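## Task

Push the loose power cord's plug all the way into outlet A2-7 on power strip PDU-A, at the rear of the open cabinet. No other plug may slip out of its socket at any moment, not even partly, or the task fails. Insert gently rather than quickly. The robot must not topple or be left leaning, or the task fails.

## Robot and tools

ROBOT. A simulated Rainbow Robotics RB-Y1. It has a wheeled base with two drive wheels and two rear casters, a folding leg and torso, a head, and two 7-joint arms, each ending in a parallel gripper. The base is 0.58 m wide, its front edge is 0.10 m ahead of the drive axle and its rear 0.57 m behind, and spinning in place sweeps a 0.58 m radius. The base cannot move sideways. A wrist camera case juts out from each hand and can collide with things. The cameras are head_camera, left_wrist_camera and right_wrist_camera.

FRAMES. Distances are in metres and angles in radians. In the base frame the origin is on the floor midway between the drive wheels, x points forward, y to the left and z up. The printed left_hand and right_hand points lie midway between that hand's finger pads. The fingers point along the hand's -z axis and close along its x axis. The printed hand position may be off, especially at long reach or under load. base_odometry is given in the base frame as it stood at the scene's start. It counts wheel turns only, so slip looks like travel. Heading is positive to the left.

MOVE. One call carries one action: base, joints or both (optionally with min_time_s or contact_limits); or target, optionally with min_time_s; or contact_limits alone. A call with no action only reports state and images.
- base: one command {x_m_s, turn_rad_s, for_s}. These are velocities held for for_s seconds, then the base brakes. It is a relative motion from where the robot stands, not a pose. x_m_s is forward speed, 0.005 to 0.4 m/s either sign, or 0. turn_rad_s is turn rate, positive to the left, 0.02 to 1.509 either sign, or 0. for_s runs 0.1 to 5. Omitted velocities are 0. If |x_m_s| + 0.27*|turn_rad_s| exceeds 0.4, both are scaled down. Acceleration is 0.4 m/s² (turns 0.5 rad/s²), so the base coasts after for_s ends. It does not stop for furniture.
- joints: a map from joint name to an absolute target. Arm, torso and head joints are in rad; grippers are an opening in m, 0 to 0.1. Torso: torso_squat_rad 0..1.2 (lowers a level chest), torso_shift_rad -0.3..0.6 (hips forward), torso_pitch_rad -0.2..1.4 (bow forward), torso_yaw_rad -1.5..1.5 (left positive; first lift both arms out by 0.2 rad or more). The combined limits are squat+shift<=1.52, squat-shift+pitch<=1.57, shift+0.5pitch-0.4squat<=0.7, shift+0.3pitch-0.5squat<=0.39. Each arm has shoulder_pitch (negative swings forward/up), shoulder_roll (left 0..3.141, right -3.141..0, outward lifts), shoulder_yaw, elbow (-2.617..0.01, negative bends), forearm_roll, wrist_pitch and hand_roll. The head has head_pan_rad -0.523..0.523 (left positive) and head_tilt_rad -0.35..1.57 (down positive).
- target: {side, x, y, z, quat_wxyz} sends one hand to an absolute pose. side is "left" or "right". x, y, z are in the base frame, -3 to 3 m. quat_wxyz is four numbers in w,x,y,z order, in the same form the hand lines print. It is solved once into joint angles, so the hand travels on an arc. Split long moves into short steps. A target is refused while another move is still running.
- min_time_s (0.1 to 8) sets the minimum duration of arm, head and torso motions.
- contact_limits: gripper current limits in mA, 200 to 672.5, keyed left_gripper_m and right_gripper_m. The default is 672.5, and a setting persists until changed. A lower value weakens the grip. To grip something, command an opening at least 0.005 m below its width.
- cameras: a list of camera names, or "all"; [] returns no images. blocking: false returns in about 0.5 s while the motion continues.

OTHER TOOLS. wait {seconds 0..10} lets time pass and reports state. stop brakes every running motion. zoom_image {camera, region [x0,y0,x1,y1]} enlarges part of that camera's latest image; the origin is the top-left pixel, and the region is at most 504×504. read_manual gives licence texts. finished_scene {scene} ends the current scene (give its number) and cannot be undone.

RESULTS. "move" reports done, or the worst status among the motions. Hand status is reached (within 10 mm and 2°), short (with the error), or refused (with the reason). Joint words: done; moving; off_target (stopped away from its target, may still push); time_out; contact_stop (torso only); limit_stop_at_<name> (a built-in limit or the self-collision guard); not_followed (the arm collision check withheld the command, with a cause line); torque_fault; limit_stop_at_motor_heat. A base "done" shows for how long the velocity was actually sent. on_its_own lists things you did not command. wheel_motors_off=1 means the wheels are disabled for 2 s after stalling. lidar_m gives 12 distances at 30° sectors: first ahead, fourth left, seventh behind, tenth right, with "-" for nothing seen. It senses only at 0.23 m height. motor_effort is wheel effort in %; at rest above about 30 suggests pushing on something. The result also carries joint torques, external torques (an estimate of outside pushes), raw wrist force and torque on the hand axes with an unknown offset of up to 16 N, and motor temperatures. The "pictures" line gives the order of the images.

CAUTIONS. If any move or wait is refused, or hits a stop you did not order, the remaining move, wait and finished_scene calls in that reply are skipped. Never let the arms strike or squeeze each other; this includes grippers, fingers and camera cases. Shoulder rolls near 0 with both arms forward bring the hands together, while about 0.5 rad outward roll keeps them apart. Joint contact torque at its load limit freezes the robot for 10 s. Motors at 80 °C lock the arm. Heavy loads held far forward, or a hard stop after driving forward, can tip the robot. The body can snag on edges above the base. Insert the plug slowly and in a straight line. Do not brush or pull the neighbouring plugs or the strip. Do not knock objects out of the work area. Time spent thinking also passes in the simulation.

Each tool is called as a command line: name --argument value for each argument, lists and objects as JSON in quotes; but a table of rows of numbers goes row by row, as --pt "numbers of a row", without its own name.

## Session

move

Scene clock: 0.00 s.
Joint torques (N m): no reading
External joint torques (N m): no reading
Motor temperatures (°C): left_arm=[34 34 39 38 40 37 42] | right_arm=[37 32 35 34 42 38 39]
Wrist force (N): no reading
Wrist torque (N m): no reading
Wrist force, peak (N): no reading
base_odometry: x=+0.000 y=+0.000 heading=+0.000
lidar_m: 1.74 2.08 1.38 1.29 1.30 1.48 1.35 0.80 0.52 0.48 0.49 0.63
base_status: not commanded
joint_positions: torso_squat_rad=+0.350 torso_shift_rad=+0.000 torso_pitch_rad=+0.000 torso_yaw_rad=+0.000 left_shoulder_pitch_rad=+0.035 left_shoulder_roll_rad=+0.023 left_shoulder_yaw_rad=-0.011 left_elbow_rad=-0.135 left_forearm_roll_rad=+0.046 left_wrist_pitch_rad=+0.047 left_hand_roll_rad=-0.048 left_gripper_m=+0.099 right_shoulder_pitch_rad=+0.049 right_shoulder_roll_rad=-0.004 right_shoulder_yaw_rad=+0.024 right_elbow_rad=-0.272 right_forearm_roll_rad=+0.005 right_wrist_pitch_rad=-0.008 right_hand_roll_rad=-0.017 right_gripper_m=+0.101 head_pan_rad=+0.000 head_tilt_rad=+0.400
joint_status: not commanded
wheel_motors_off: 0
motor_effort: left_wheel=+0 right_wheel=+1
chest: x=-0.2280 y=+0.0008 z=+1.2475 quat_wxyz=(+1.000, -0.001, +0.000, +0.000) (m; base frame)
left_hand: x=-0.1985 y=+0.2366 z=+0.5625 quat_wxyz=(+1.000, +0.010, -0.027, -0.001) (m; base frame)
right_hand: x=-0.1296 y=-0.2217 z=+0.5699 quat_wxyz=(+0.993, -0.001, -0.116, -0.002) (m; base frame)
pictures: head_camera, left_wrist_camera, right_wrist_camera
Images, in order (width x height): head_camera 896x504, left_wrist_camera 644x364, right_wrist_camera 644x364.

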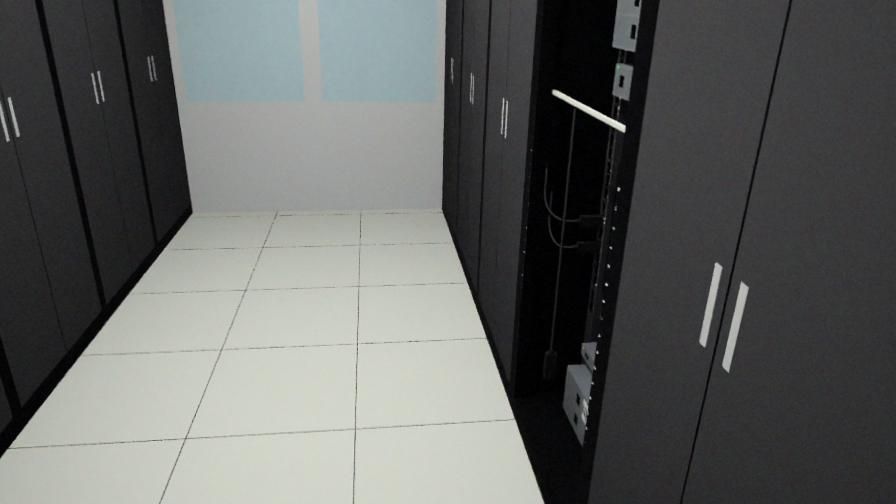

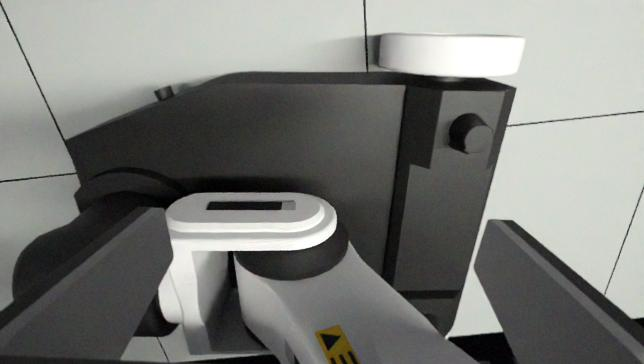

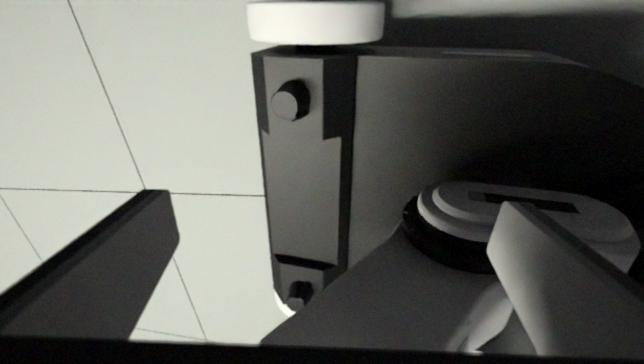

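zoom_image --camera "head_camera" --region '[500, 0, 660, 250]'

zoom_image --camera "head_camera" --region '[500, 200, 660, 450]'

Scaled by 2.016 from the camera's 896x504 image, which has a finer 1280x720 frame.

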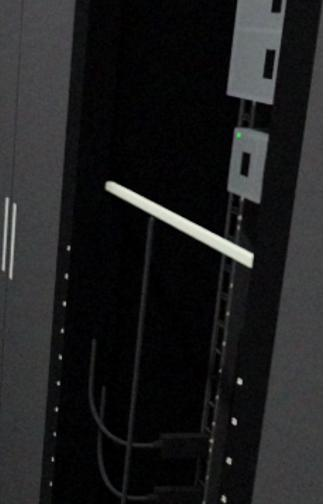

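Scaled by 2.016 from the camera's 896x504 image, which has a finer 1280x720 frame.

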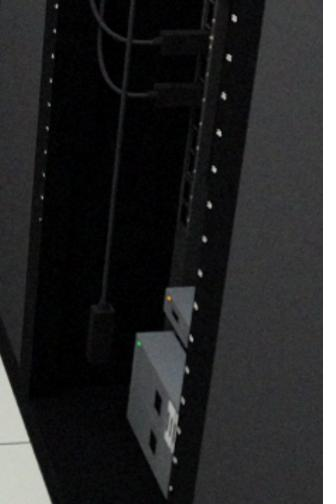

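move --base '{"turn_rad_s":0.3,"for_s":1.15}' --cameras '[]'

move --base '{"x_m_s":0.3,"for_s":4}' --joints '{"head_pan_rad":-0.5,"head_tilt_rad":0.4}' --cameras '["head_camera"]'

Scene clock: 17.40 s.
Joint torques (N m): left_arm=[-1.08 0.58 -0.44 0.19 0.05 -0.3 -0.06] | right_arm=[-1.77 -0.56 0.48 -0.98 -0.04 -0.44 -0.04]
External joint torques (N m): left_arm=[-0.38 -0.17 -0.48 0.01 0.04 -0.09 -0.06] | right_arm=[-0.04 0 0.51 0.18 -0.1 0.08 -0.05]
Motor temperatures (°C): left_arm=[34 34 39 38 40 37 42] | right_arm=[37 32 35 34 42 38 39]
Wrist force (N): left_arm=[1.0 0.7 -4.6] | right_arm=[2.9 6.6 -8.2]
Wrist torque (N m): left_arm=[-0.01 -0.01 -0.13] | right_arm=[-0.23 0.42 0.20]
Wrist force, peak (N): left_arm=[1.1 0.7 -4.7] | right_arm=[2.8 6.1 -8.6]
move: done
base_odometry: x=+0.000 y=+0.000 heading=+0.350
lidar_m: 2.73 1.51 1.27 1.27 1.46 1.37 1.06 0.58 0.48 0.48 0.55 0.95
base_status: done (sent for 1.17 of 1.17 s)
joint_positions: torso_squat_rad=+0.350 torso_shift_rad=+0.000 torso_pitch_rad=+0.000 torso_yaw_rad=+0.000 left_shoulder_pitch_rad=+0.035 left_shoulder_roll_rad=+0.023 left_shoulder_yaw_rad=-0.011 left_elbow_rad=-0.135 left_forearm_roll_rad=+0.046 left_wrist_pitch_rad=+0.047 left_hand_roll_rad=-0.048 left_gripper_m=+0.099 right_shoulder_pitch_rad=+0.049 right_shoulder_roll_rad=-0.004 right_shoulder_yaw_rad=+0.024 right_elbow_rad=-0.272 right_forearm_roll_rad=+0.005 right_wrist_pitch_rad=-0.008 right_hand_roll_rad=-0.017 right_gripper_m=+0.101 head_pan_rad=+0.000 head_tilt_rad=+0.400
joint_status: not commanded
wheel_motors_off: 0
motor_effort: left_wheel=+5(33) right_wheel=+13(46)
chest: x=-0.2280 y=+0.0008 z=+1.2475 quat_wxyz=(+1.000, -0.001, +0.000, +0.000) (m; base frame)
left_hand: x=-0.1985 y=+0.2366 z=+0.5625 quat_wxyz=(+1.000, +0.010, -0.027, -0.001) (m; base frame)
right_hand: x=-0.1296 y=-0.2217 z=+0.5699 quat_wxyz=(+0.993, -0.001, -0.116, -0.002) (m; base frame)
pictures: none
No camera images: "cameras" was empty.

Scene clock: 22.60 s.
Joint torques (N m): left_arm=[-0.47 0.5 -0.29 0.18 0.01 -0.27 -0.11] | right_arm=[-1.68 -0.66 0.69 -1.04 -0.02 -0.4 -0.07]
External joint torques (N m): left_arm=[0.23 -0.24 -0.34 0 0.01 -0.05 -0.1] | right_arm=[0.05 -0.1 0.72 0.12 -0.07 0.12 -0.08]
Motor temperatures (°C): left_arm=[34 34 39 38 40 37 42] | right_arm=[37 32 35 34 42 38 39]
Wrist force (N): left_arm=[1.0 0.6 -4.5] | right_arm=[2.9 5.8 -8.1]
Wrist torque (N m): left_arm=[0.01 -0.01 -0.13] | right_arm=[-0.09 0.43 0.23]
Wrist force, peak (N): left_arm=[1.2 0.6 -4.7] | right_arm=[3.2 6.1 -8.9]
move: done
base_odometry: x=+1.127 y=+0.412 heading=+0.351
lidar_m: 2.16 1.19 1.01 1.00 1.16 1.93 1.63 0.89 0.75 0.90 0.96 1.45
base_status: done (sent for 4 of 4 s)
joint_positions: torso_squat_rad=+0.350 torso_shift_rad=+0.000 torso_pitch_rad=+0.000 torso_yaw_rad=+0.000 left_shoulder_pitch_rad=+0.035 left_shoulder_roll_rad=+0.023 left_shoulder_yaw_rad=-0.011 left_elbow_rad=-0.135 left_forearm_roll_rad=+0.046 left_wrist_pitch_rad=+0.047 left_hand_roll_rad=-0.048 left_gripper_m=+0.099 right_shoulder_pitch_rad=+0.049 right_shoulder_roll_rad=-0.004 right_shoulder_yaw_rad=+0.024 right_elbow_rad=-0.272 right_forearm_roll_rad=+0.005 right_wrist_pitch_rad=-0.008 right_hand_roll_rad=-0.017 right_gripper_m=+0.101 head_pan_rad=-0.500 head_tilt_rad=+0.400
joint_status: all done
wheel_motors_off: 0
motor_effort: left_wheel=+14(42) right_wheel=-15(41)
chest: x=-0.2280 y=+0.0008 z=+1.2475 quat_wxyz=(+1.000, -0.001, +0.000, +0.000) (m; base frame)
left_hand: x=-0.1984 y=+0.2366 z=+0.5625 quat_wxyz=(+1.000, +0.010, -0.027, -0.001) (m; base frame)
right_hand: x=-0.1296 y=-0.2217 z=+0.5699 quat_wxyz=(+0.993, -0.001, -0.116, -0.002) (m; base frame)
pictures: head_camera
Images, in order (width x height): head_camera 896x504.

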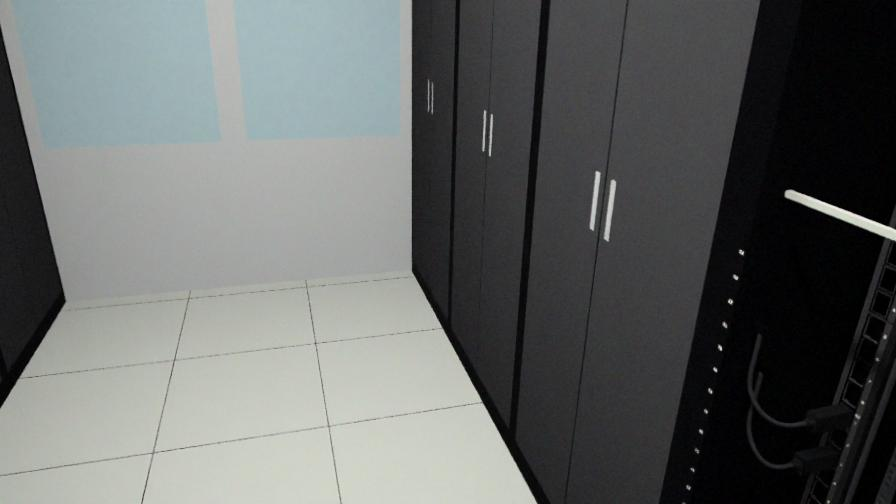

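move --base '{"turn_rad_s":-0.5,"for_s":2.6}' --joints '{"head_pan_rad":0,"head_tilt_rad":0.4}' --cameras '["head_camera"]'

Scene clock: 36.10 s.
Joint torques (N m): left_arm=[-0.19 0.6 -0.5 0.29 0.15 -0.34 0.12] | right_arm=[-1.76 -0.67 0.61 -1.04 -0.06 -0.36 -0.06]
External joint torques (N m): left_arm=[0.51 -0.14 -0.55 0.12 0.15 -0.12 0.12] | right_arm=[-0.04 -0.11 0.65 0.12 -0.12 0.16 -0.07]
Motor temperatures (°C): left_arm=[34 33 39 38 40 37 42] | right_arm=[37 32 35 34 42 38 39]
Wrist force (N): left_arm=[1.1 0.7 -4.4] | right_arm=[2.9 5.7 -8.4]
Wrist torque (N m): left_arm=[0.00 0.00 -0.13] | right_arm=[-0.10 0.41 0.21]
Wrist force, peak (N): left_arm=[1.1 0.7 -4.7] | right_arm=[3.1 6.2 -8.7]
move: done
base_odometry: x=+1.127 y=+0.412 heading=-0.948
lidar_m: 0.93 1.06 2.78 1.47 1.05 1.01 1.05 1.40 2.52 1.10 0.78 0.76
base_status: done (sent for 2.6 of 2.6 s)
joint_positions: torso_squat_rad=+0.350 torso_shift_rad=+0.000 torso_pitch_rad=+0.000 torso_yaw_rad=+0.000 left_shoulder_pitch_rad=+0.035 left_shoulder_roll_rad=+0.023 left_shoulder_yaw_rad=-0.011 left_elbow_rad=-0.135 left_forearm_roll_rad=+0.046 left_wrist_pitch_rad=+0.047 left_hand_roll_rad=-0.048 left_gripper_m=+0.099 right_shoulder_pitch_rad=+0.049 right_shoulder_roll_rad=-0.004 right_shoulder_yaw_rad=+0.024 right_elbow_rad=-0.272 right_forearm_roll_rad=+0.005 right_wrist_pitch_rad=-0.008 right_hand_roll_rad=-0.017 right_gripper_m=+0.101 head_pan_rad=+0.000 head_tilt_rad=+0.400
joint_status: all done
wheel_motors_off: 0
motor_effort: left_wheel=+16(34) right_wheel=+5(44)
chest: x=-0.2280 y=+0.0008 z=+1.2475 quat_wxyz=(+1.000, -0.001, +0.000, +0.000) (m; base frame)
left_hand: x=-0.1984 y=+0.2366 z=+0.5625 quat_wxyz=(+1.000, +0.009, -0.027, -0.001) (m; base frame)
right_hand: x=-0.1296 y=-0.2217 z=+0.5699 quat_wxyz=(+0.993, -0.001, -0.116, -0.002) (m; base frame)
pictures: head_camera
Images, in order (width x height): head_camera 896x504.

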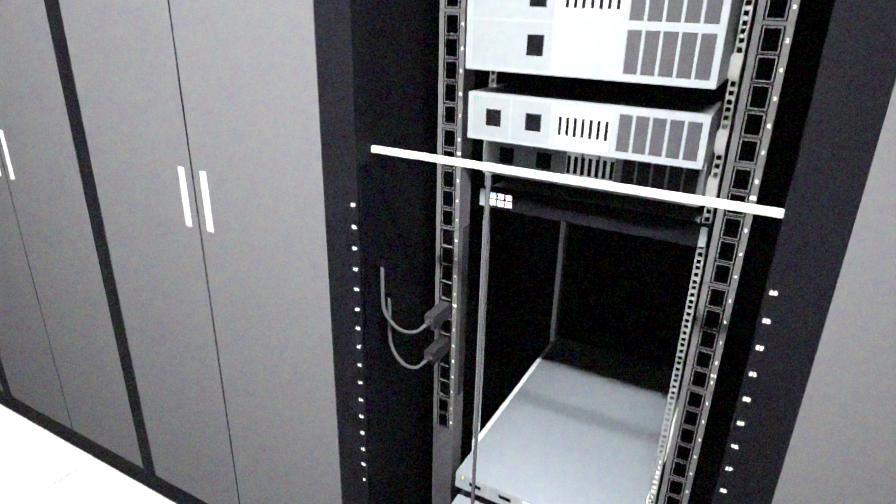

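move --base '{"turn_rad_s":-0.3,"for_s":1.5}' --joints '{"head_tilt_rad":0.5}' --cameras '["head_camera"]'

zoom_image --camera "head_camera" --region '[200, 0, 420, 250]'

zoom_image --camera "head_camera" --region '[200, 250, 420, 500]'

Scene clock: 41.97 s.
Joint torques (N m): left_arm=[-0.22 0.69 -0.38 0.41 0 -0.26 0.07] | right_arm=[-1.62 -0.71 0.5 -0.91 0 -0.38 -0.05]
External joint torques (N m): left_arm=[0.47 -0.04 -0.43 0.24 0 -0.04 0.07] | right_arm=[0.11 -0.14 0.54 0.25 -0.06 0.14 -0.06]
Motor temperatures (°C): left_arm=[34 33 39 38 40 37 42] | right_arm=[37 32 35 34 42 38 39]
Wrist force (N): left_arm=[1.0 0.6 -4.4] | right_arm=[3.0 5.9 -8.4]
Wrist torque (N m): left_arm=[0.01 0.00 -0.13] | right_arm=[-0.11 0.48 0.19]
Wrist force, peak (N): left_arm=[1.0 0.6 -4.7] | right_arm=[3.1 6.1 -8.7]
move: done
base_odometry: x=+1.127 y=+0.412 heading=-1.398
lidar_m: 0.76 0.95 1.14 3.06 1.37 1.03 1.00 1.06 1.52 2.50 1.02 0.78
base_status: done (sent for 1.5 of 1.5 s)
joint_positions: torso_squat_rad=+0.350 torso_shift_rad=+0.000 torso_pitch_rad=+0.000 torso_yaw_rad=+0.000 left_shoulder_pitch_rad=+0.035 left_shoulder_roll_rad=+0.023 left_shoulder_yaw_rad=-0.011 left_elbow_rad=-0.135 left_forearm_roll_rad=+0.046 left_wrist_pitch_rad=+0.047 left_hand_roll_rad=-0.048 left_gripper_m=+0.099 right_shoulder_pitch_rad=+0.049 right_shoulder_roll_rad=-0.004 right_shoulder_yaw_rad=+0.024 right_elbow_rad=-0.272 right_forearm_roll_rad=+0.005 right_wrist_pitch_rad=-0.008 right_hand_roll_rad=-0.017 right_gripper_m=+0.101 head_pan_rad=+0.000 head_tilt_rad=+0.500
joint_status: all done
wheel_motors_off: 0
motor_effort: left_wheel=+17(32) right_wheel=+6(11)
chest: x=-0.2280 y=+0.0008 z=+1.2475 quat_wxyz=(+1.000, -0.001, +0.000, +0.000) (m; base frame)
left_hand: x=-0.1984 y=+0.2366 z=+0.5625 quat_wxyz=(+1.000, +0.009, -0.027, -0.001) (m; base frame)
right_hand: x=-0.1296 y=-0.2217 z=+0.5699 quat_wxyz=(+0.993, -0.001, -0.116, -0.002) (m; base frame)
pictures: head_camera
Images, in order (width x height): head_camera 896x504.

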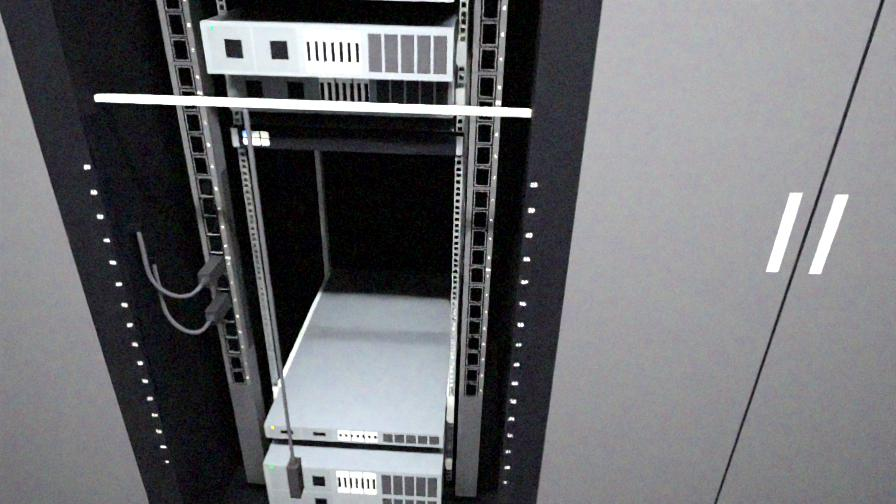

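Scaled by 2.016 from the camera's 896x504 image, which has a finer 1280x720 frame.

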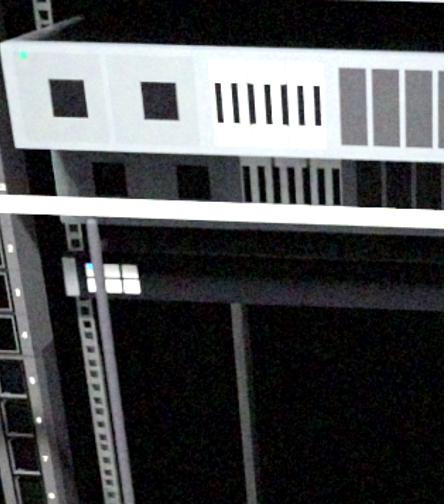

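Scaled by 2.016 from the camera's 896x504 image, which has a finer 1280x720 frame.

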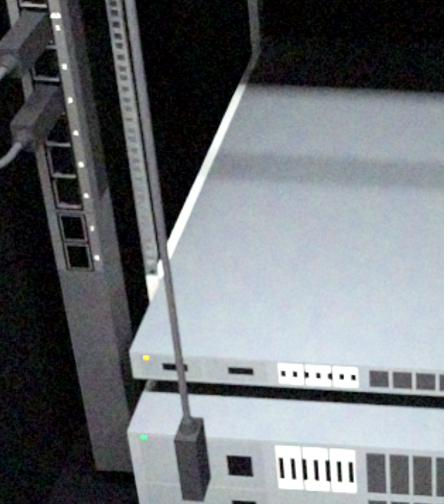

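zoom_image --camera "head_camera" --region '[150, 0, 260, 120]'

zoom_image --camera "head_camera" --region '[170, 110, 270, 210]'

zoom_image --camera "head_camera" --region '[180, 200, 280, 300]'

zoom_image --camera "head_camera" --region '[190, 290, 290, 390]'

zoom_image --camera "head_camera" --region '[430, 200, 550, 400]'

Scaled by 4.200 from the camera's 896x504 image, which has a finer 1280x720 frame.

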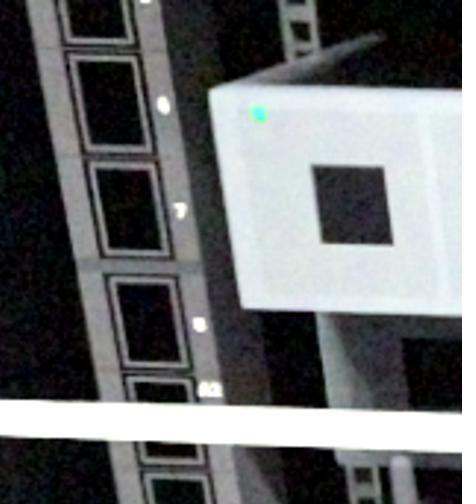

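Scaled by 5.040 from the camera's 896x504 image, which has a finer 1280x720 frame.

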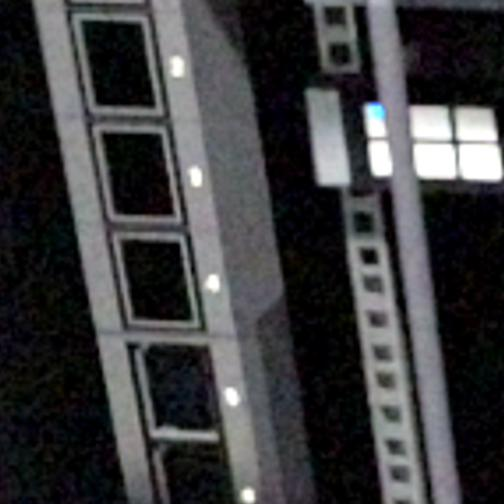

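Scaled by 5.040 from the camera's 896x504 image, which has a finer 1280x720 frame.

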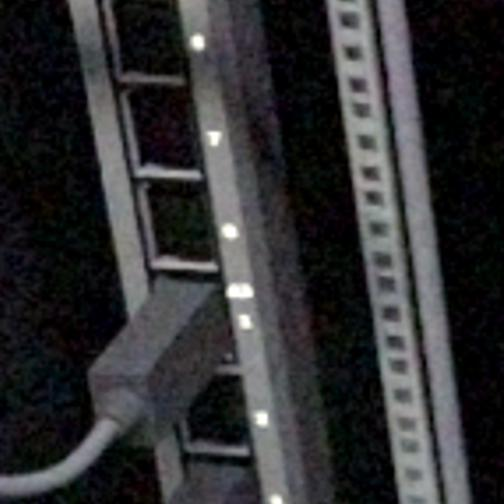

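Scaled by 5.040 from the camera's 896x504 image, which has a finer 1280x720 frame.

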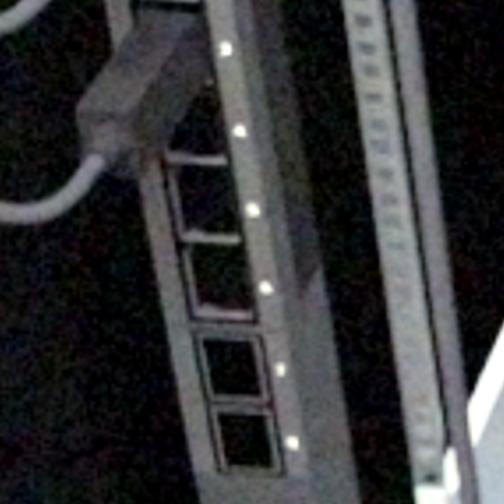

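Scaled by 2.520 from the camera's 896x504 image, which has a finer 1280x720 frame.

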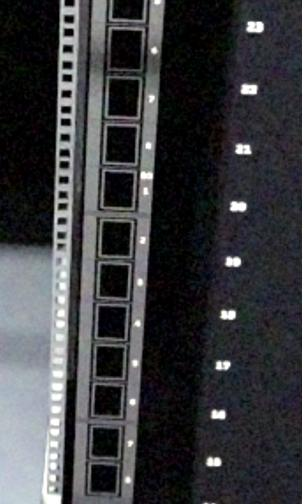

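move --base '{"turn_rad_s":0.4,"for_s":1.55}' --cameras '[]'

move --base '{"x_m_s":0.2,"for_s":2.0}' --cameras '[]'

move --base '{"turn_rad_s":-0.4,"for_s":1.88}' --cameras '["head_camera"]'

Scene clock: 77.43 s.
Joint torques (N m): left_arm=[-0.85 0.7 -0.45 0.08 0.02 -0.29 0.09] | right_arm=[-1.66 -0.48 0.6 -0.98 0 -0.45 -0.07]
External joint torques (N m): left_arm=[-0.15 -0.05 -0.49 -0.09 0.02 -0.08 0.09] | right_arm=[0.06 0.08 0.64 0.18 -0.06 0.07 -0.08]
Motor temperatures (°C): left_arm=[34 33 39 38 40 37 42] | right_arm=[37 32 35 34 42 38 39]
Wrist force (N): left_arm=[1.0 0.6 -4.4] | right_arm=[3.2 5.7 -8.0]
Wrist torque (N m): left_arm=[0.01 -0.02 -0.13] | right_arm=[-0.08 0.48 0.21]
Wrist force, peak (N): left_arm=[1.1 0.5 -4.7] | right_arm=[3.3 6.1 -8.6]
move: done
base_odometry: x=+1.126 y=+0.413 heading=-0.772
lidar_m: 0.97 1.30 2.54 1.26 1.02 1.01 1.11 1.70 1.93 0.95 0.76 0.82
base_status: done (sent for 1.57 of 1.57 s)
joint_positions: torso_squat_rad=+0.350 torso_shift_rad=+0.000 torso_pitch_rad=+0.000 torso_yaw_rad=+0.000 left_shoulder_pitch_rad=+0.035 left_shoulder_roll_rad=+0.023 left_shoulder_yaw_rad=-0.011 left_elbow_rad=-0.135 left_forearm_roll_rad=+0.046 left_wrist_pitch_rad=+0.047 left_hand_roll_rad=-0.048 left_gripper_m=+0.099 right_shoulder_pitch_rad=+0.049 right_shoulder_roll_rad=-0.004 right_shoulder_yaw_rad=+0.024 right_elbow_rad=-0.272 right_forearm_roll_rad=+0.005 right_wrist_pitch_rad=-0.008 right_hand_roll_rad=-0.017 right_gripper_m=+0.101 head_pan_rad=+0.000 head_tilt_rad=+0.500
joint_status: not commanded
wheel_motors_off: 0
motor_effort: left_wheel=+7(35) right_wheel=+16(41)
chest: x=-0.2280 y=+0.0008 z=+1.2475 quat_wxyz=(+1.000, -0.001, +0.000, +0.000) (m; base frame)
left_hand: x=-0.1984 y=+0.2366 z=+0.5625 quat_wxyz=(+1.000, +0.010, -0.027, -0.001) (m; base frame)
right_hand: x=-0.1296 y=-0.2217 z=+0.5699 quat_wxyz=(+0.993, -0.001, -0.116, -0.002) (m; base frame)
pictures: none
No camera images: "cameras" was empty.

Scene clock: 80.57 s.
Joint torques (N m): left_arm=[-0.97 0.78 -0.78 0.16 0.1 -0.4 0.08] | right_arm=[-1.72 -0.79 0.56 -0.93 -0.02 -0.36 -0.02]
External joint torques (N m): left_arm=[-0.27 0.04 -0.82 -0.01 0.1 -0.18 0.08] | right_arm=[0.01 -0.23 0.59 0.23 -0.07 0.16 -0.04]
Motor temperatures (°C): left_arm=[34 33 39 38 40 37 42] | right_arm=[37 32 35 34 42 38 39]
Wrist force (N): left_arm=[1.0 0.5 -4.4] | right_arm=[2.9 6.2 -8.3]
Wrist torque (N m): left_arm=[0.03 -0.02 -0.12] | right_arm=[-0.15 0.42 0.22]
Wrist force, peak (N): left_arm=[1.1 0.7 -4.7] | right_arm=[2.7 5.9 -8.8]
move: done
base_odometry: x=+1.413 y=+0.134 heading=-0.770
lidar_m: 0.57 0.78 2.78 1.64 1.33 1.32 1.45 2.23 1.13 0.56 0.56 0.59
base_status: done (sent for 2 of 2 s)
joint_positions: torso_squat_rad=+0.350 torso_shift_rad=+0.000 torso_pitch_rad=+0.000 torso_yaw_rad=+0.000 left_shoulder_pitch_rad=+0.035 left_shoulder_roll_rad=+0.023 left_shoulder_yaw_rad=-0.011 left_elbow_rad=-0.135 left_forearm_roll_rad=+0.046 left_wrist_pitch_rad=+0.047 left_hand_roll_rad=-0.048 left_gripper_m=+0.099 right_shoulder_pitch_rad=+0.049 right_shoulder_roll_rad=-0.004 right_shoulder_yaw_rad=+0.024 right_elbow_rad=-0.272 right_forearm_roll_rad=+0.005 right_wrist_pitch_rad=-0.008 right_hand_roll_rad=-0.017 right_gripper_m=+0.101 head_pan_rad=+0.000 head_tilt_rad=+0.500
joint_status: not commanded
wheel_motors_off: 0
motor_effort: left_wheel=+14(40) right_wheel=-13(41)
chest: x=-0.2280 y=+0.0008 z=+1.2475 quat_wxyz=(+1.000, -0.001, +0.000, +0.000) (m; base frame)
left_hand: x=-0.1984 y=+0.2366 z=+0.5625 quat_wxyz=(+1.000, +0.010, -0.027, -0.001) (m; base frame)
right_hand: x=-0.1296 y=-0.2217 z=+0.5699 quat_wxyz=(+0.993, -0.001, -0.116, -0.002) (m; base frame)
pictures: none
No camera images: "cameras" was empty.

Scene clock: 83.80 s.
Joint torques (N m): left_arm=[-0.18 1.24 -0.77 0.44 -0.05 -0.27 -0.01] | right_arm=[-1.7 -0.39 0.64 -0.98 -0.03 -0.35 -0.06]
External joint torques (N m): left_arm=[0.52 0.5 -0.82 0.26 -0.05 -0.05 -0.01] | right_arm=[0.02 0.17 0.68 0.18 -0.08 0.17 -0.07]
Motor temperatures (°C): left_arm=[34 33 39 38 40 37 42] | right_arm=[37 32 35 34 42 38 39]
Wrist force (N): left_arm=[1.0 0.5 -4.6] | right_arm=[2.7 5.7 -8.3]
Wrist torque (N m): left_arm=[0.02 -0.01 -0.11] | right_arm=[-0.12 0.40 0.17]
Wrist force, peak (N): left_arm=[1.1 0.8 -4.6] | right_arm=[2.9 6.1 -8.6]
move: done
base_odometry: x=+1.413 y=+0.134 heading=-1.516
lidar_m: 0.59 0.57 0.60 1.43 2.03 1.41 1.31 1.34 1.75 2.45 0.69 0.56
base_status: done (sent for 1.87 of 1.87 s)
joint_positions: torso_squat_rad=+0.350 torso_shift_rad=+0.000 torso_pitch_rad=+0.000 torso_yaw_rad=+0.000 left_shoulder_pitch_rad=+0.035 left_shoulder_roll_rad=+0.023 left_shoulder_yaw_rad=-0.011 left_elbow_rad=-0.135 left_forearm_roll_rad=+0.046 left_wrist_pitch_rad=+0.047 left_hand_roll_rad=-0.048 left_gripper_m=+0.099 right_shoulder_pitch_rad=+0.049 right_shoulder_roll_rad=-0.004 right_shoulder_yaw_rad=+0.024 right_elbow_rad=-0.272 right_forearm_roll_rad=+0.005 right_wrist_pitch_rad=-0.008 right_hand_roll_rad=-0.017 right_gripper_m=+0.101 head_pan_rad=+0.000 head_tilt_rad=+0.500
joint_status: not commanded
wheel_motors_off: 0
motor_effort: left_wheel=+16(31) right_wheel=+6(43)
chest: x=-0.2280 y=+0.0008 z=+1.2475 quat_wxyz=(+1.000, -0.001, +0.000, +0.000) (m; base frame)
left_hand: x=-0.1984 y=+0.2366 z=+0.5625 quat_wxyz=(+1.000, +0.010, -0.027, -0.001) (m; base frame)
right_hand: x=-0.1296 y=-0.2217 z=+0.5699 quat_wxyz=(+0.993, -0.001, -0.116, -0.002) (m; base frame)
pictures: head_camera
Images, in order (width x height): head_camera 896x504.

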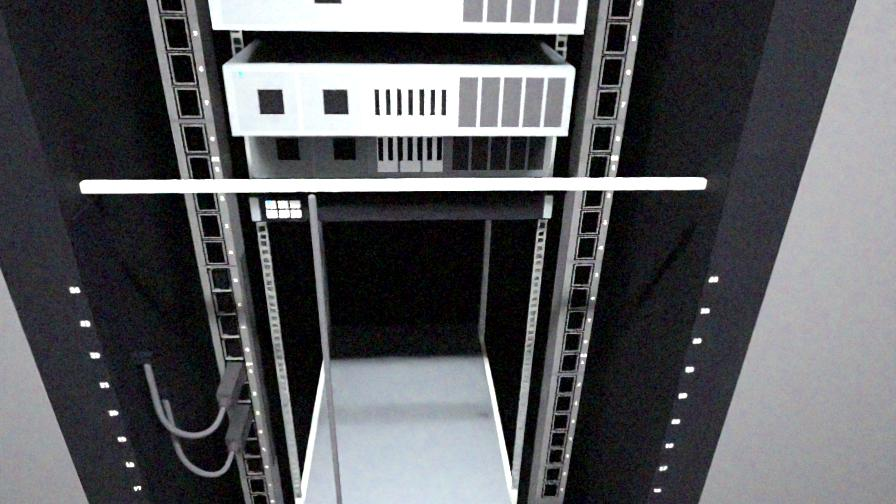

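zoom_image --camera "head_camera" --region '[160, 200, 310, 340]'

zoom_image --camera "head_camera" --region '[130, 330, 290, 500]'

move --joints '{"head_tilt_rad":0.85}' --cameras '["head_camera"]'

zoom_image --camera "head_camera" --region '[240, 250, 500, 500]'

Scaled by 3.360 from the camera's 896x504 image, which has a finer 1280x720 frame.

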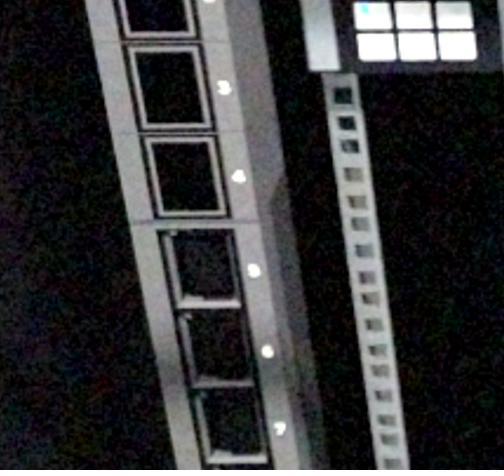

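Scaled by 2.965 from the camera's 896x504 image, which has a finer 1280x720 frame.

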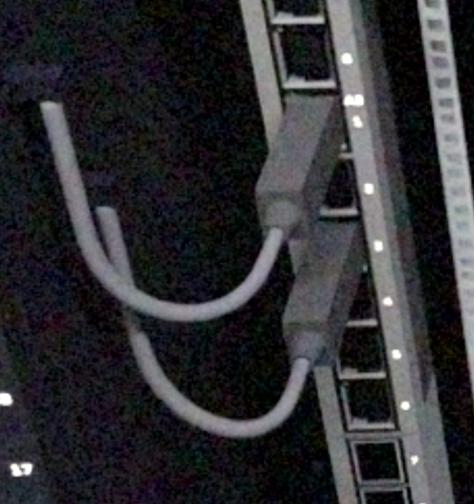

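Scene clock: 88.03 s.
Joint torques (N m): left_arm=[-0.95 0.6 -0.46 0.1 0.07 -0.35 0.01] | right_arm=[-1.74 -0.73 0.63 -0.94 -0.06 -0.39 -0.08]
External joint torques (N m): left_arm=[-0.25 -0.14 -0.5 -0.08 0.06 -0.13 0.02] | right_arm=[-0.01 -0.16 0.66 0.22 -0.12 0.13 -0.09]
Motor temperatures (°C): left_arm=[34 33 39 38 40 37 42] | right_arm=[37 32 35 34 42 38 39]
Wrist force (N): left_arm=[0.9 0.8 -4.4] | right_arm=[2.8 6.0 -8.3]
Wrist torque (N m): left_arm=[-0.01 -0.03 -0.13] | right_arm=[-0.14 0.40 0.20]
Wrist force, peak (N): left_arm=[1.0 0.7 -4.6] | right_arm=[2.8 6.1 -8.7]
move: done
base_odometry: x=+1.413 y=+0.134 heading=-1.516
lidar_m: 0.59 0.56 0.60 1.42 2.03 1.40 1.30 1.33 1.75 2.44 0.68 0.56
base_status: not commanded
joint_positions: torso_squat_rad=+0.350 torso_shift_rad=+0.000 torso_pitch_rad=+0.000 torso_yaw_rad=+0.000 left_shoulder_pitch_rad=+0.035 left_shoulder_roll_rad=+0.023 left_shoulder_yaw_rad=-0.011 left_elbow_rad=-0.135 left_forearm_roll_rad=+0.046 left_wrist_pitch_rad=+0.047 left_hand_roll_rad=-0.048 left_gripper_m=+0.099 right_shoulder_pitch_rad=+0.049 right_shoulder_roll_rad=-0.004 right_shoulder_yaw_rad=+0.024 right_elbow_rad=-0.272 right_forearm_roll_rad=+0.005 right_wrist_pitch_rad=-0.008 right_hand_roll_rad=-0.017 right_gripper_m=+0.101 head_pan_rad=+0.000 head_tilt_rad=+0.850
joint_status: all done
wheel_motors_off: 0
motor_effort: left_wheel=+16(16) right_wheel=+6(6)
chest: x=-0.2280 y=+0.0008 z=+1.2475 quat_wxyz=(+1.000, -0.001, +0.000, +0.000) (m; base frame)
left_hand: x=-0.1984 y=+0.2366 z=+0.5625 quat_wxyz=(+1.000, +0.010, -0.027, -0.001) (m; base frame)
right_hand: x=-0.1296 y=-0.2217 z=+0.5699 quat_wxyz=(+0.993, -0.001, -0.116, -0.002) (m; base frame)
pictures: head_camera
Images, in order (width x height): head_camera 896x504.

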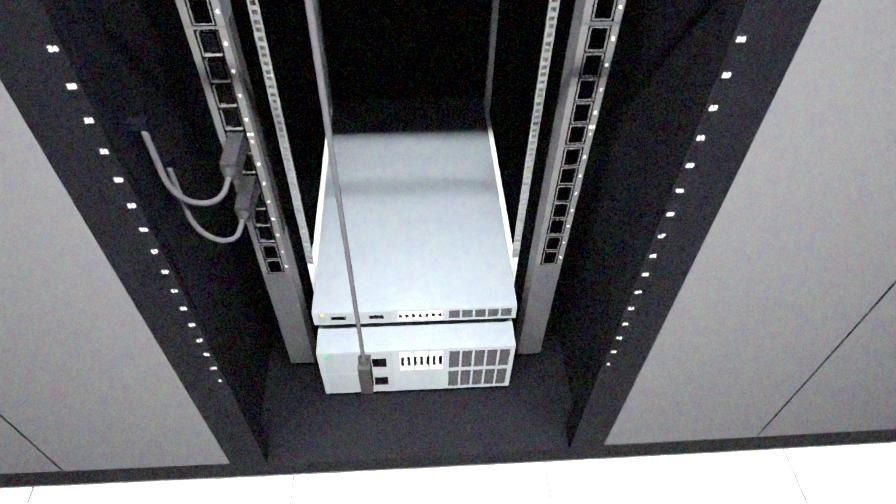

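Scaled by 1.938 from the camera's 896x504 image, which has a finer 1280x720 frame.

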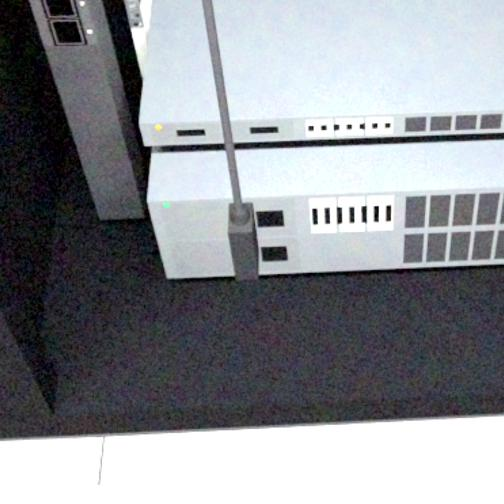

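move --base '{"turn_rad_s":0.1,"for_s":0.7}' --cameras '[]'

move --base '{"x_m_s":0.1,"for_s":2.0}' --joints '{"head_tilt_rad":0.7}' --cameras '["head_camera"]'

zoom_image --camera "head_camera" --region '[120, 150, 320, 350]'

Scene clock: 132.83 s.
Joint torques (N m): left_arm=[-0.22 0.19 -0.65 0.25 -0.06 -0.38 -0.1] | right_arm=[-1.59 -0.67 0.67 -0.96 -0.01 -0.34 -0.03]
External joint torques (N m): left_arm=[0.47 -0.55 -0.69 0.08 -0.06 -0.16 -0.09] | right_arm=[0.13 -0.11 0.7 0.2 -0.07 0.18 -0.04]
Motor temperatures (°C): left_arm=[34 33 39 38 40 37 42] | right_arm=[37 32 35 34 42 38 39]
Wrist force (N): left_arm=[1.0 0.6 -4.6] | right_arm=[2.9 5.3 -8.4]
Wrist torque (N m): left_arm=[0.01 -0.01 -0.13] | right_arm=[-0.06 0.44 0.21]
Wrist force, peak (N): left_arm=[1.0 0.6 -4.7] | right_arm=[3.1 6.1 -8.7]
move: done
base_odometry: x=+1.413 y=+0.134 heading=-1.447
lidar_m: 0.59 0.57 0.64 1.80 1.87 1.38 1.31 1.36 1.88 1.78 0.63 0.56
base_status: done (sent for 0.7 of 0.7 s)
joint_positions: torso_squat_rad=+0.350 torso_shift_rad=+0.000 torso_pitch_rad=+0.000 torso_yaw_rad=+0.000 left_shoulder_pitch_rad=+0.035 left_shoulder_roll_rad=+0.023 left_shoulder_yaw_rad=-0.011 left_elbow_rad=-0.135 left_forearm_roll_rad=+0.046 left_wrist_pitch_rad=+0.047 left_hand_roll_rad=-0.048 left_gripper_m=+0.099 right_shoulder_pitch_rad=+0.049 right_shoulder_roll_rad=-0.004 right_shoulder_yaw_rad=+0.024 right_elbow_rad=-0.272 right_forearm_roll_rad=+0.005 right_wrist_pitch_rad=-0.008 right_hand_roll_rad=-0.017 right_gripper_m=+0.101 head_pan_rad=+0.000 head_tilt_rad=+0.850
joint_status: not commanded
wheel_motors_off: 0
motor_effort: left_wheel=-9(17) right_wheel=-3(20)
chest: x=-0.2280 y=+0.0008 z=+1.2475 quat_wxyz=(+1.000, -0.001, +0.000, +0.000) (m; base frame)
left_hand: x=-0.1984 y=+0.2366 z=+0.5625 quat_wxyz=(+1.000, +0.010, -0.027, -0.001) (m; base frame)
right_hand: x=-0.1296 y=-0.2217 z=+0.5699 quat_wxyz=(+0.993, -0.001, -0.116, -0.002) (m; base frame)
pictures: none
No camera images: "cameras" was empty.

Scene clock: 135.57 s.
Joint torques (N m): left_arm=[-0.82 0.42 -0.45 0.26 -0.04 -0.38 0.03] | right_arm=[-1.67 -0.76 0.5 -0.96 -0.11 -0.4 -0.05]
External joint torques (N m): left_arm=[-0.12 -0.32 -0.49 0.09 -0.04 -0.16 0.04] | right_arm=[0.05 -0.2 0.54 0.2 -0.16 0.12 -0.06]
Motor temperatures (°C): left_arm=[34 33 39 38 40 37 42] | right_arm=[37 32 35 34 42 38 39]
Wrist force (N): left_arm=[1.0 0.5 -4.4] | right_arm=[3.1 6.1 -8.5]
Wrist torque (N m): left_arm=[0.02 -0.02 -0.13] | right_arm=[-0.18 0.46 0.19]
Wrist force, peak (N): left_arm=[1.1 0.6 -4.6] | right_arm=[2.8 6.1 -8.9]
move: done
base_odometry: x=+1.438 y=-0.065 heading=-1.449
lidar_m: 0.39 0.42 0.43 1.00 2.17 1.58 1.51 1.56 2.15 1.02 0.41 0.41
base_status: done (sent for 2 of 2 s)
joint_positions: torso_squat_rad=+0.350 torso_shift_rad=+0.000 torso_pitch_rad=+0.000 torso_yaw_rad=+0.000 left_shoulder_pitch_rad=+0.035 left_shoulder_roll_rad=+0.023 left_shoulder_yaw_rad=-0.011 left_elbow_rad=-0.135 left_forearm_roll_rad=+0.046 left_wrist_pitch_rad=+0.047 left_hand_roll_rad=-0.048 left_gripper_m=+0.099 right_shoulder_pitch_rad=+0.049 right_shoulder_roll_rad=-0.004 right_shoulder_yaw_rad=+0.024 right_elbow_rad=-0.272 right_forearm_roll_rad=+0.005 right_wrist_pitch_rad=-0.008 right_hand_roll_rad=-0.017 right_gripper_m=+0.101 head_pan_rad=+0.000 head_tilt_rad=+0.700
joint_status: all done
wheel_motors_off: 0
motor_effort: left_wheel=-19(33) right_wheel=+20(40)
chest: x=-0.2279 y=+0.0008 z=+1.2475 quat_wxyz=(+1.000, -0.001, +0.000, +0.000) (m; base frame)
left_hand: x=-0.1984 y=+0.2366 z=+0.5625 quat_wxyz=(+1.000, +0.010, -0.027, -0.001) (m; base frame)
right_hand: x=-0.1296 y=-0.2217 z=+0.5699 quat_wxyz=(+0.993, -0.001, -0.116, -0.002) (m; base frame)
pictures: head_camera
Images, in order (width x height): head_camera 896x504.

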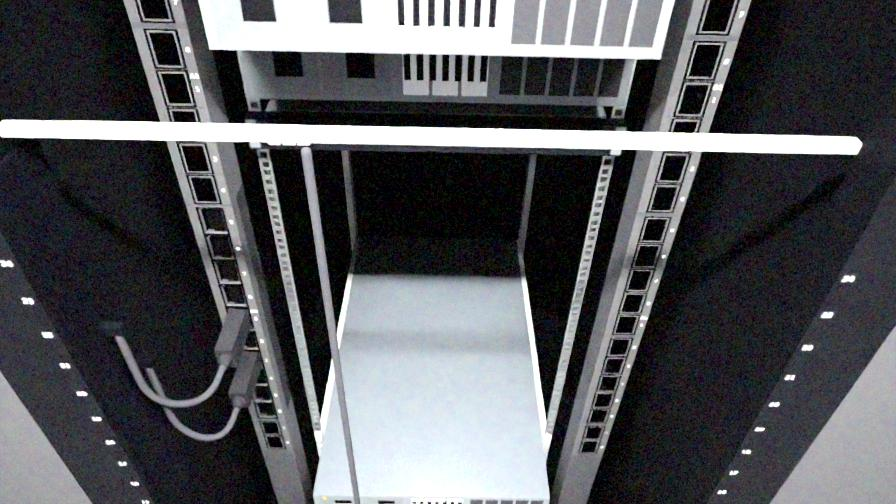

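Scaled by 2.520 from the camera's 896x504 image, which has a finer 1280x720 frame.

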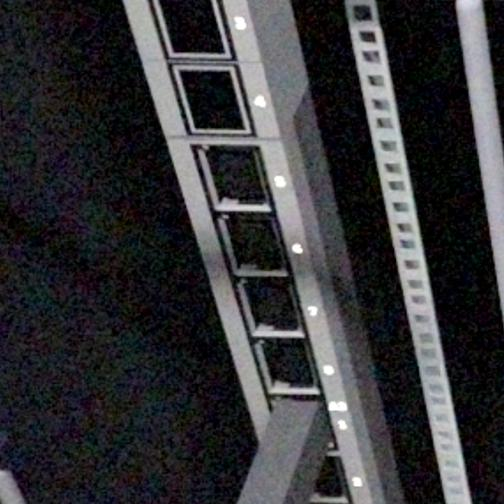

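move --joints '{"left_shoulder_pitch_rad":0.6,"left_shoulder_roll_rad":0.15,"left_elbow_rad":-2.0,"right_shoulder_pitch_rad":0.6,"right_shoulder_roll_rad":-0.15,"right_elbow_rad":-2.0}' --cameras '[]'

move --joints '{"torso_squat_rad":1.0,"torso_pitch_rad":0.3,"head_tilt_rad":0.5}' --cameras '["head_camera","left_wrist_camera"]'

Scene clock: 168.90 s.
Joint torques (N m): left_arm=[-1.45 3.65 1.98 -8.79 0.05 -1.8 0.02] | right_arm=[-0.71 -3.34 -1.6 -9.47 0.14 -1.64 -0.02]
External joint torques (N m): left_arm=[-0.04 0.98 -0.15 1.38 0.03 0.14 0.07] | right_arm=[0.2 -0.3 0.67 0.72 -0.09 0.32 -0.07]
Motor temperatures (°C): left_arm=[34 33 39 38 40 37 42] | right_arm=[36 32 34 34 42 38 39]
Wrist force (N): left_arm=[-5.0 -0.7 0.4] | right_arm=[-1.6 6.4 -3.4]
Wrist torque (N m): left_arm=[0.14 -0.40 -0.08] | right_arm=[-0.18 0.16 0.17]
Wrist force, peak (N): left_arm=[-5.2 -1.0 0.6] | right_arm=[3.3 7.1 -8.3]
move: done
base_odometry: x=+1.438 y=-0.065 heading=-1.449
lidar_m: 0.39 0.41 0.43 1.00 2.17 1.58 1.51 1.57 2.15 1.01 0.41 0.41
base_status: not commanded
joint_positions: torso_squat_rad=+0.350 torso_shift_rad=+0.000 torso_pitch_rad=+0.000 torso_yaw_rad=+0.000 left_shoulder_pitch_rad=+0.600 left_shoulder_roll_rad=+0.150 left_shoulder_yaw_rad=-0.011 left_elbow_rad=-2.000 left_forearm_roll_rad=+0.046 left_wrist_pitch_rad=+0.047 left_hand_roll_rad=-0.048 left_gripper_m=+0.099 right_shoulder_pitch_rad=+0.600 right_shoulder_roll_rad=-0.150 right_shoulder_yaw_rad=+0.024 right_elbow_rad=-2.000 right_forearm_roll_rad=+0.005 right_wrist_pitch_rad=-0.008 right_hand_roll_rad=-0.017 right_gripper_m=+0.101 head_pan_rad=+0.000 head_tilt_rad=+0.700
joint_status: all done
wheel_motors_off: 0
motor_effort: left_wheel=-18(19) right_wheel=+21(22)
chest: x=-0.2280 y=+0.0008 z=+1.2475 quat_wxyz=(+1.000, -0.001, +0.000, +0.000) (m; base frame)
left_hand: x=+0.1158 y=+0.3194 z=+0.9733 quat_wxyz=(+0.770, +0.100, -0.630, -0.017) (m; base frame)
right_hand: x=+0.1186 y=-0.3110 z=+0.9855 quat_wxyz=(+0.753, -0.091, -0.652, +0.017) (m; base frame)
pictures: none
No camera images: "cameras" was empty.

Scene clock: 171.87 s.
Joint torques (N m): left_arm=[3.86 3.63 1.72 -7.88 -0.02 -1.68 0.11] | right_arm=[4.77 -3.73 -1.89 -8.18 0.13 -1.55 -0.07]
External joint torques (N m): left_arm=[-0.27 0.6 -0.71 0.97 -0.04 0.08 0.16] | right_arm=[-0.09 -0.34 0.7 0.68 -0.08 0.25 -0.11]
Motor temperatures (°C): left_arm=[34 33 39 38 40 37 42] | right_arm=[36 32 34 34 42 38 39]
Wrist force (N): left_arm=[-4.1 -0.8 -1.3] | right_arm=[-1.2 6.3 -4.2]
Wrist torque (N m): left_arm=[0.14 -0.31 -0.07] | right_arm=[-0.15 0.16 0.17]
Wrist force, peak (N): left_arm=[-4.9 -0.6 0.1] | right_arm=[-1.5 7.1 -5.1]
move: done
base_odometry: x=+1.438 y=-0.065 heading=-1.449
lidar_m: 0.39 0.41 0.43 1.00 2.18 1.59 1.51 1.57 2.15 1.01 0.41 0.41
base_status: not commanded
joint_positions: torso_squat_rad=+1.000 torso_shift_rad=+0.000 torso_pitch_rad=+0.300 torso_yaw_rad=+0.000 left_shoulder_pitch_rad=+0.600 left_shoulder_roll_rad=+0.150 left_shoulder_yaw_rad=-0.011 left_elbow_rad=-2.000 left_forearm_roll_rad=+0.046 left_wrist_pitch_rad=+0.047 left_hand_roll_rad=-0.048 left_gripper_m=+0.099 right_shoulder_pitch_rad=+0.600 right_shoulder_roll_rad=-0.150 right_shoulder_yaw_rad=+0.024 right_elbow_rad=-2.000 right_forearm_roll_rad=+0.005 right_wrist_pitch_rad=-0.008 right_hand_roll_rad=-0.017 right_gripper_m=+0.101 head_pan_rad=+0.000 head_tilt_rad=+0.500
joint_status: all done
wheel_motors_off: 0
motor_effort: left_wheel=-19(19) right_wheel=+19(22)
chest: x=-0.1365 y=+0.0006 z=+0.9543 quat_wxyz=(+0.989, -0.001, +0.149, +0.000) (m; base frame)
left_hand: x=+0.1109 y=+0.3192 z=+0.5907 quat_wxyz=(+0.855, +0.097, -0.508, -0.032) (m; base frame)
right_hand: x=+0.1171 y=-0.3112 z=+0.6016 quat_wxyz=(+0.842, -0.088, -0.532, +0.030) (m; base frame)
pictures: head_camera, left_wrist_camera
Images, in order (width x height): head_camera 896x504, left_wrist_camera 644x364.

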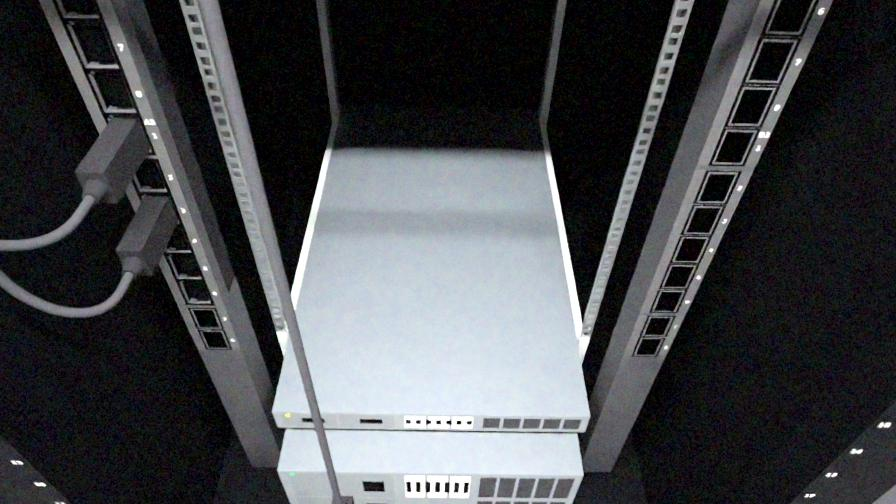

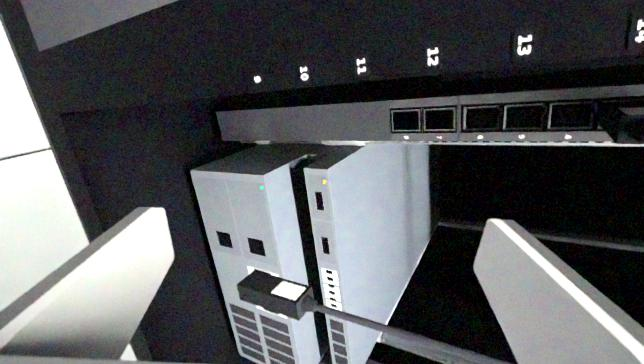

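zoom_image --camera "left_wrist_camera" --region '[200, 240, 360, 340]'

zoom_image --camera "left_wrist_camera" --region '[380, 80, 644, 160]'

zoom_image --camera "head_camera" --region '[50, 0, 260, 160]'

zoom_image --camera "head_camera" --region '[60, 100, 240, 300]'

Scaled by 3.150 from the camera's 644x364 image, which has a finer 1265x715 frame.

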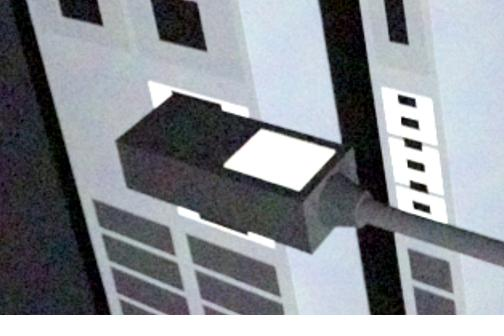

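Scaled by 1.909 from the camera's 644x364 image, which has a finer 1265x715 frame.

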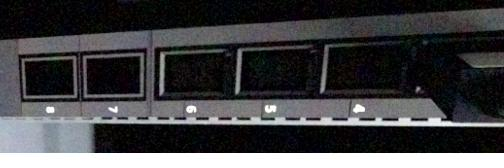

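Scaled by 2.400 from the camera's 896x504 image, which has a finer 1280x720 frame.

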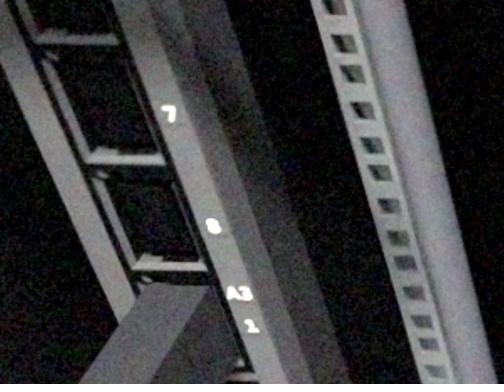

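Scaled by 2.520 from the camera's 896x504 image, which has a finer 1280x720 frame.

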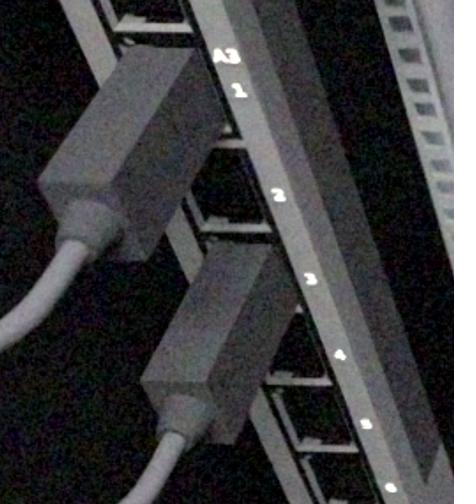

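move --joints '{"head_tilt_rad":0.85}' --cameras '["head_camera"]'

zoom_image --camera "head_camera" --region '[250, 200, 450, 400]'

Scene clock: 180.53 s.
Joint torques (N m): left_arm=[3.63 3.13 1.6 -7.91 0.09 -1.82 -0.08] | right_arm=[4.78 -3.69 -1.74 -8.35 0.08 -1.54 -0.03]
External joint torques (N m): left_arm=[-0.49 0.1 -0.82 0.94 0.07 -0.05 -0.04] | right_arm=[-0.09 -0.3 0.85 0.51 -0.13 0.25 -0.08]
Motor temperatures (°C): left_arm=[34 33 39 38 40 37 42] | right_arm=[36 32 34 34 42 38 39]
Wrist force (N): left_arm=[-4.3 -0.9 -1.2] | right_arm=[-0.7 6.6 -4.9]
Wrist torque (N m): left_arm=[0.14 -0.35 -0.09] | right_arm=[-0.19 0.27 0.15]
Wrist force, peak (N): left_arm=[-4.4 -0.7 -1.4] | right_arm=[-1.5 6.9 -4.9]
move: done
base_odometry: x=+1.438 y=-0.065 heading=-1.449
lidar_m: 0.39 0.41 0.43 1.00 2.17 1.59 1.50 1.57 2.15 1.01 0.41 0.41
base_status: not commanded
joint_positions: torso_squat_rad=+1.000 torso_shift_rad=+0.000 torso_pitch_rad=+0.300 torso_yaw_rad=+0.000 left_shoulder_pitch_rad=+0.600 left_shoulder_roll_rad=+0.150 left_shoulder_yaw_rad=-0.011 left_elbow_rad=-2.000 left_forearm_roll_rad=+0.046 left_wrist_pitch_rad=+0.047 left_hand_roll_rad=-0.048 left_gripper_m=+0.099 right_shoulder_pitch_rad=+0.600 right_shoulder_roll_rad=-0.150 right_shoulder_yaw_rad=+0.024 right_elbow_rad=-2.000 right_forearm_roll_rad=+0.005 right_wrist_pitch_rad=-0.008 right_hand_roll_rad=-0.017 right_gripper_m=+0.101 head_pan_rad=+0.000 head_tilt_rad=+0.850
joint_status: all done
wheel_motors_off: 0
motor_effort: left_wheel=-18(19) right_wheel=+19(19)
chest: x=-0.1365 y=+0.0006 z=+0.9543 quat_wxyz=(+0.989, -0.001, +0.149, +0.000) (m; base frame)
left_hand: x=+0.1109 y=+0.3192 z=+0.5907 quat_wxyz=(+0.855, +0.097, -0.508, -0.032) (m; base frame)
right_hand: x=+0.1171 y=-0.3112 z=+0.6016 quat_wxyz=(+0.842, -0.088, -0.532, +0.030) (m; base frame)
pictures: head_camera
Images, in order (width x height): head_camera 896x504.

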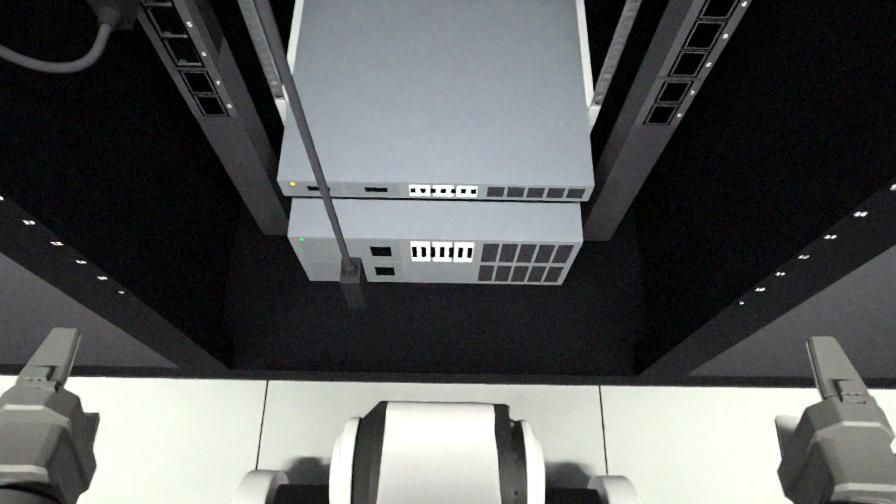

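Scaled by 2.520 from the camera's 896x504 image, which has a finer 1280x720 frame.

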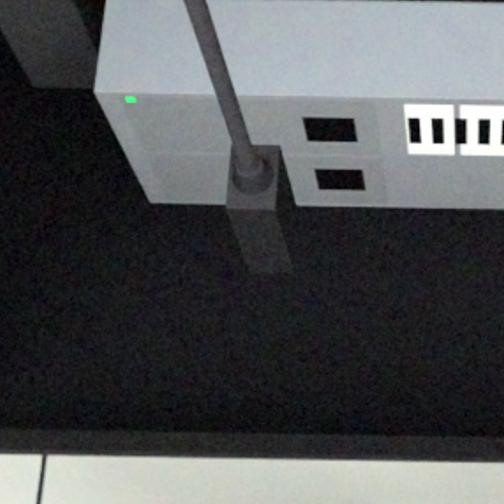

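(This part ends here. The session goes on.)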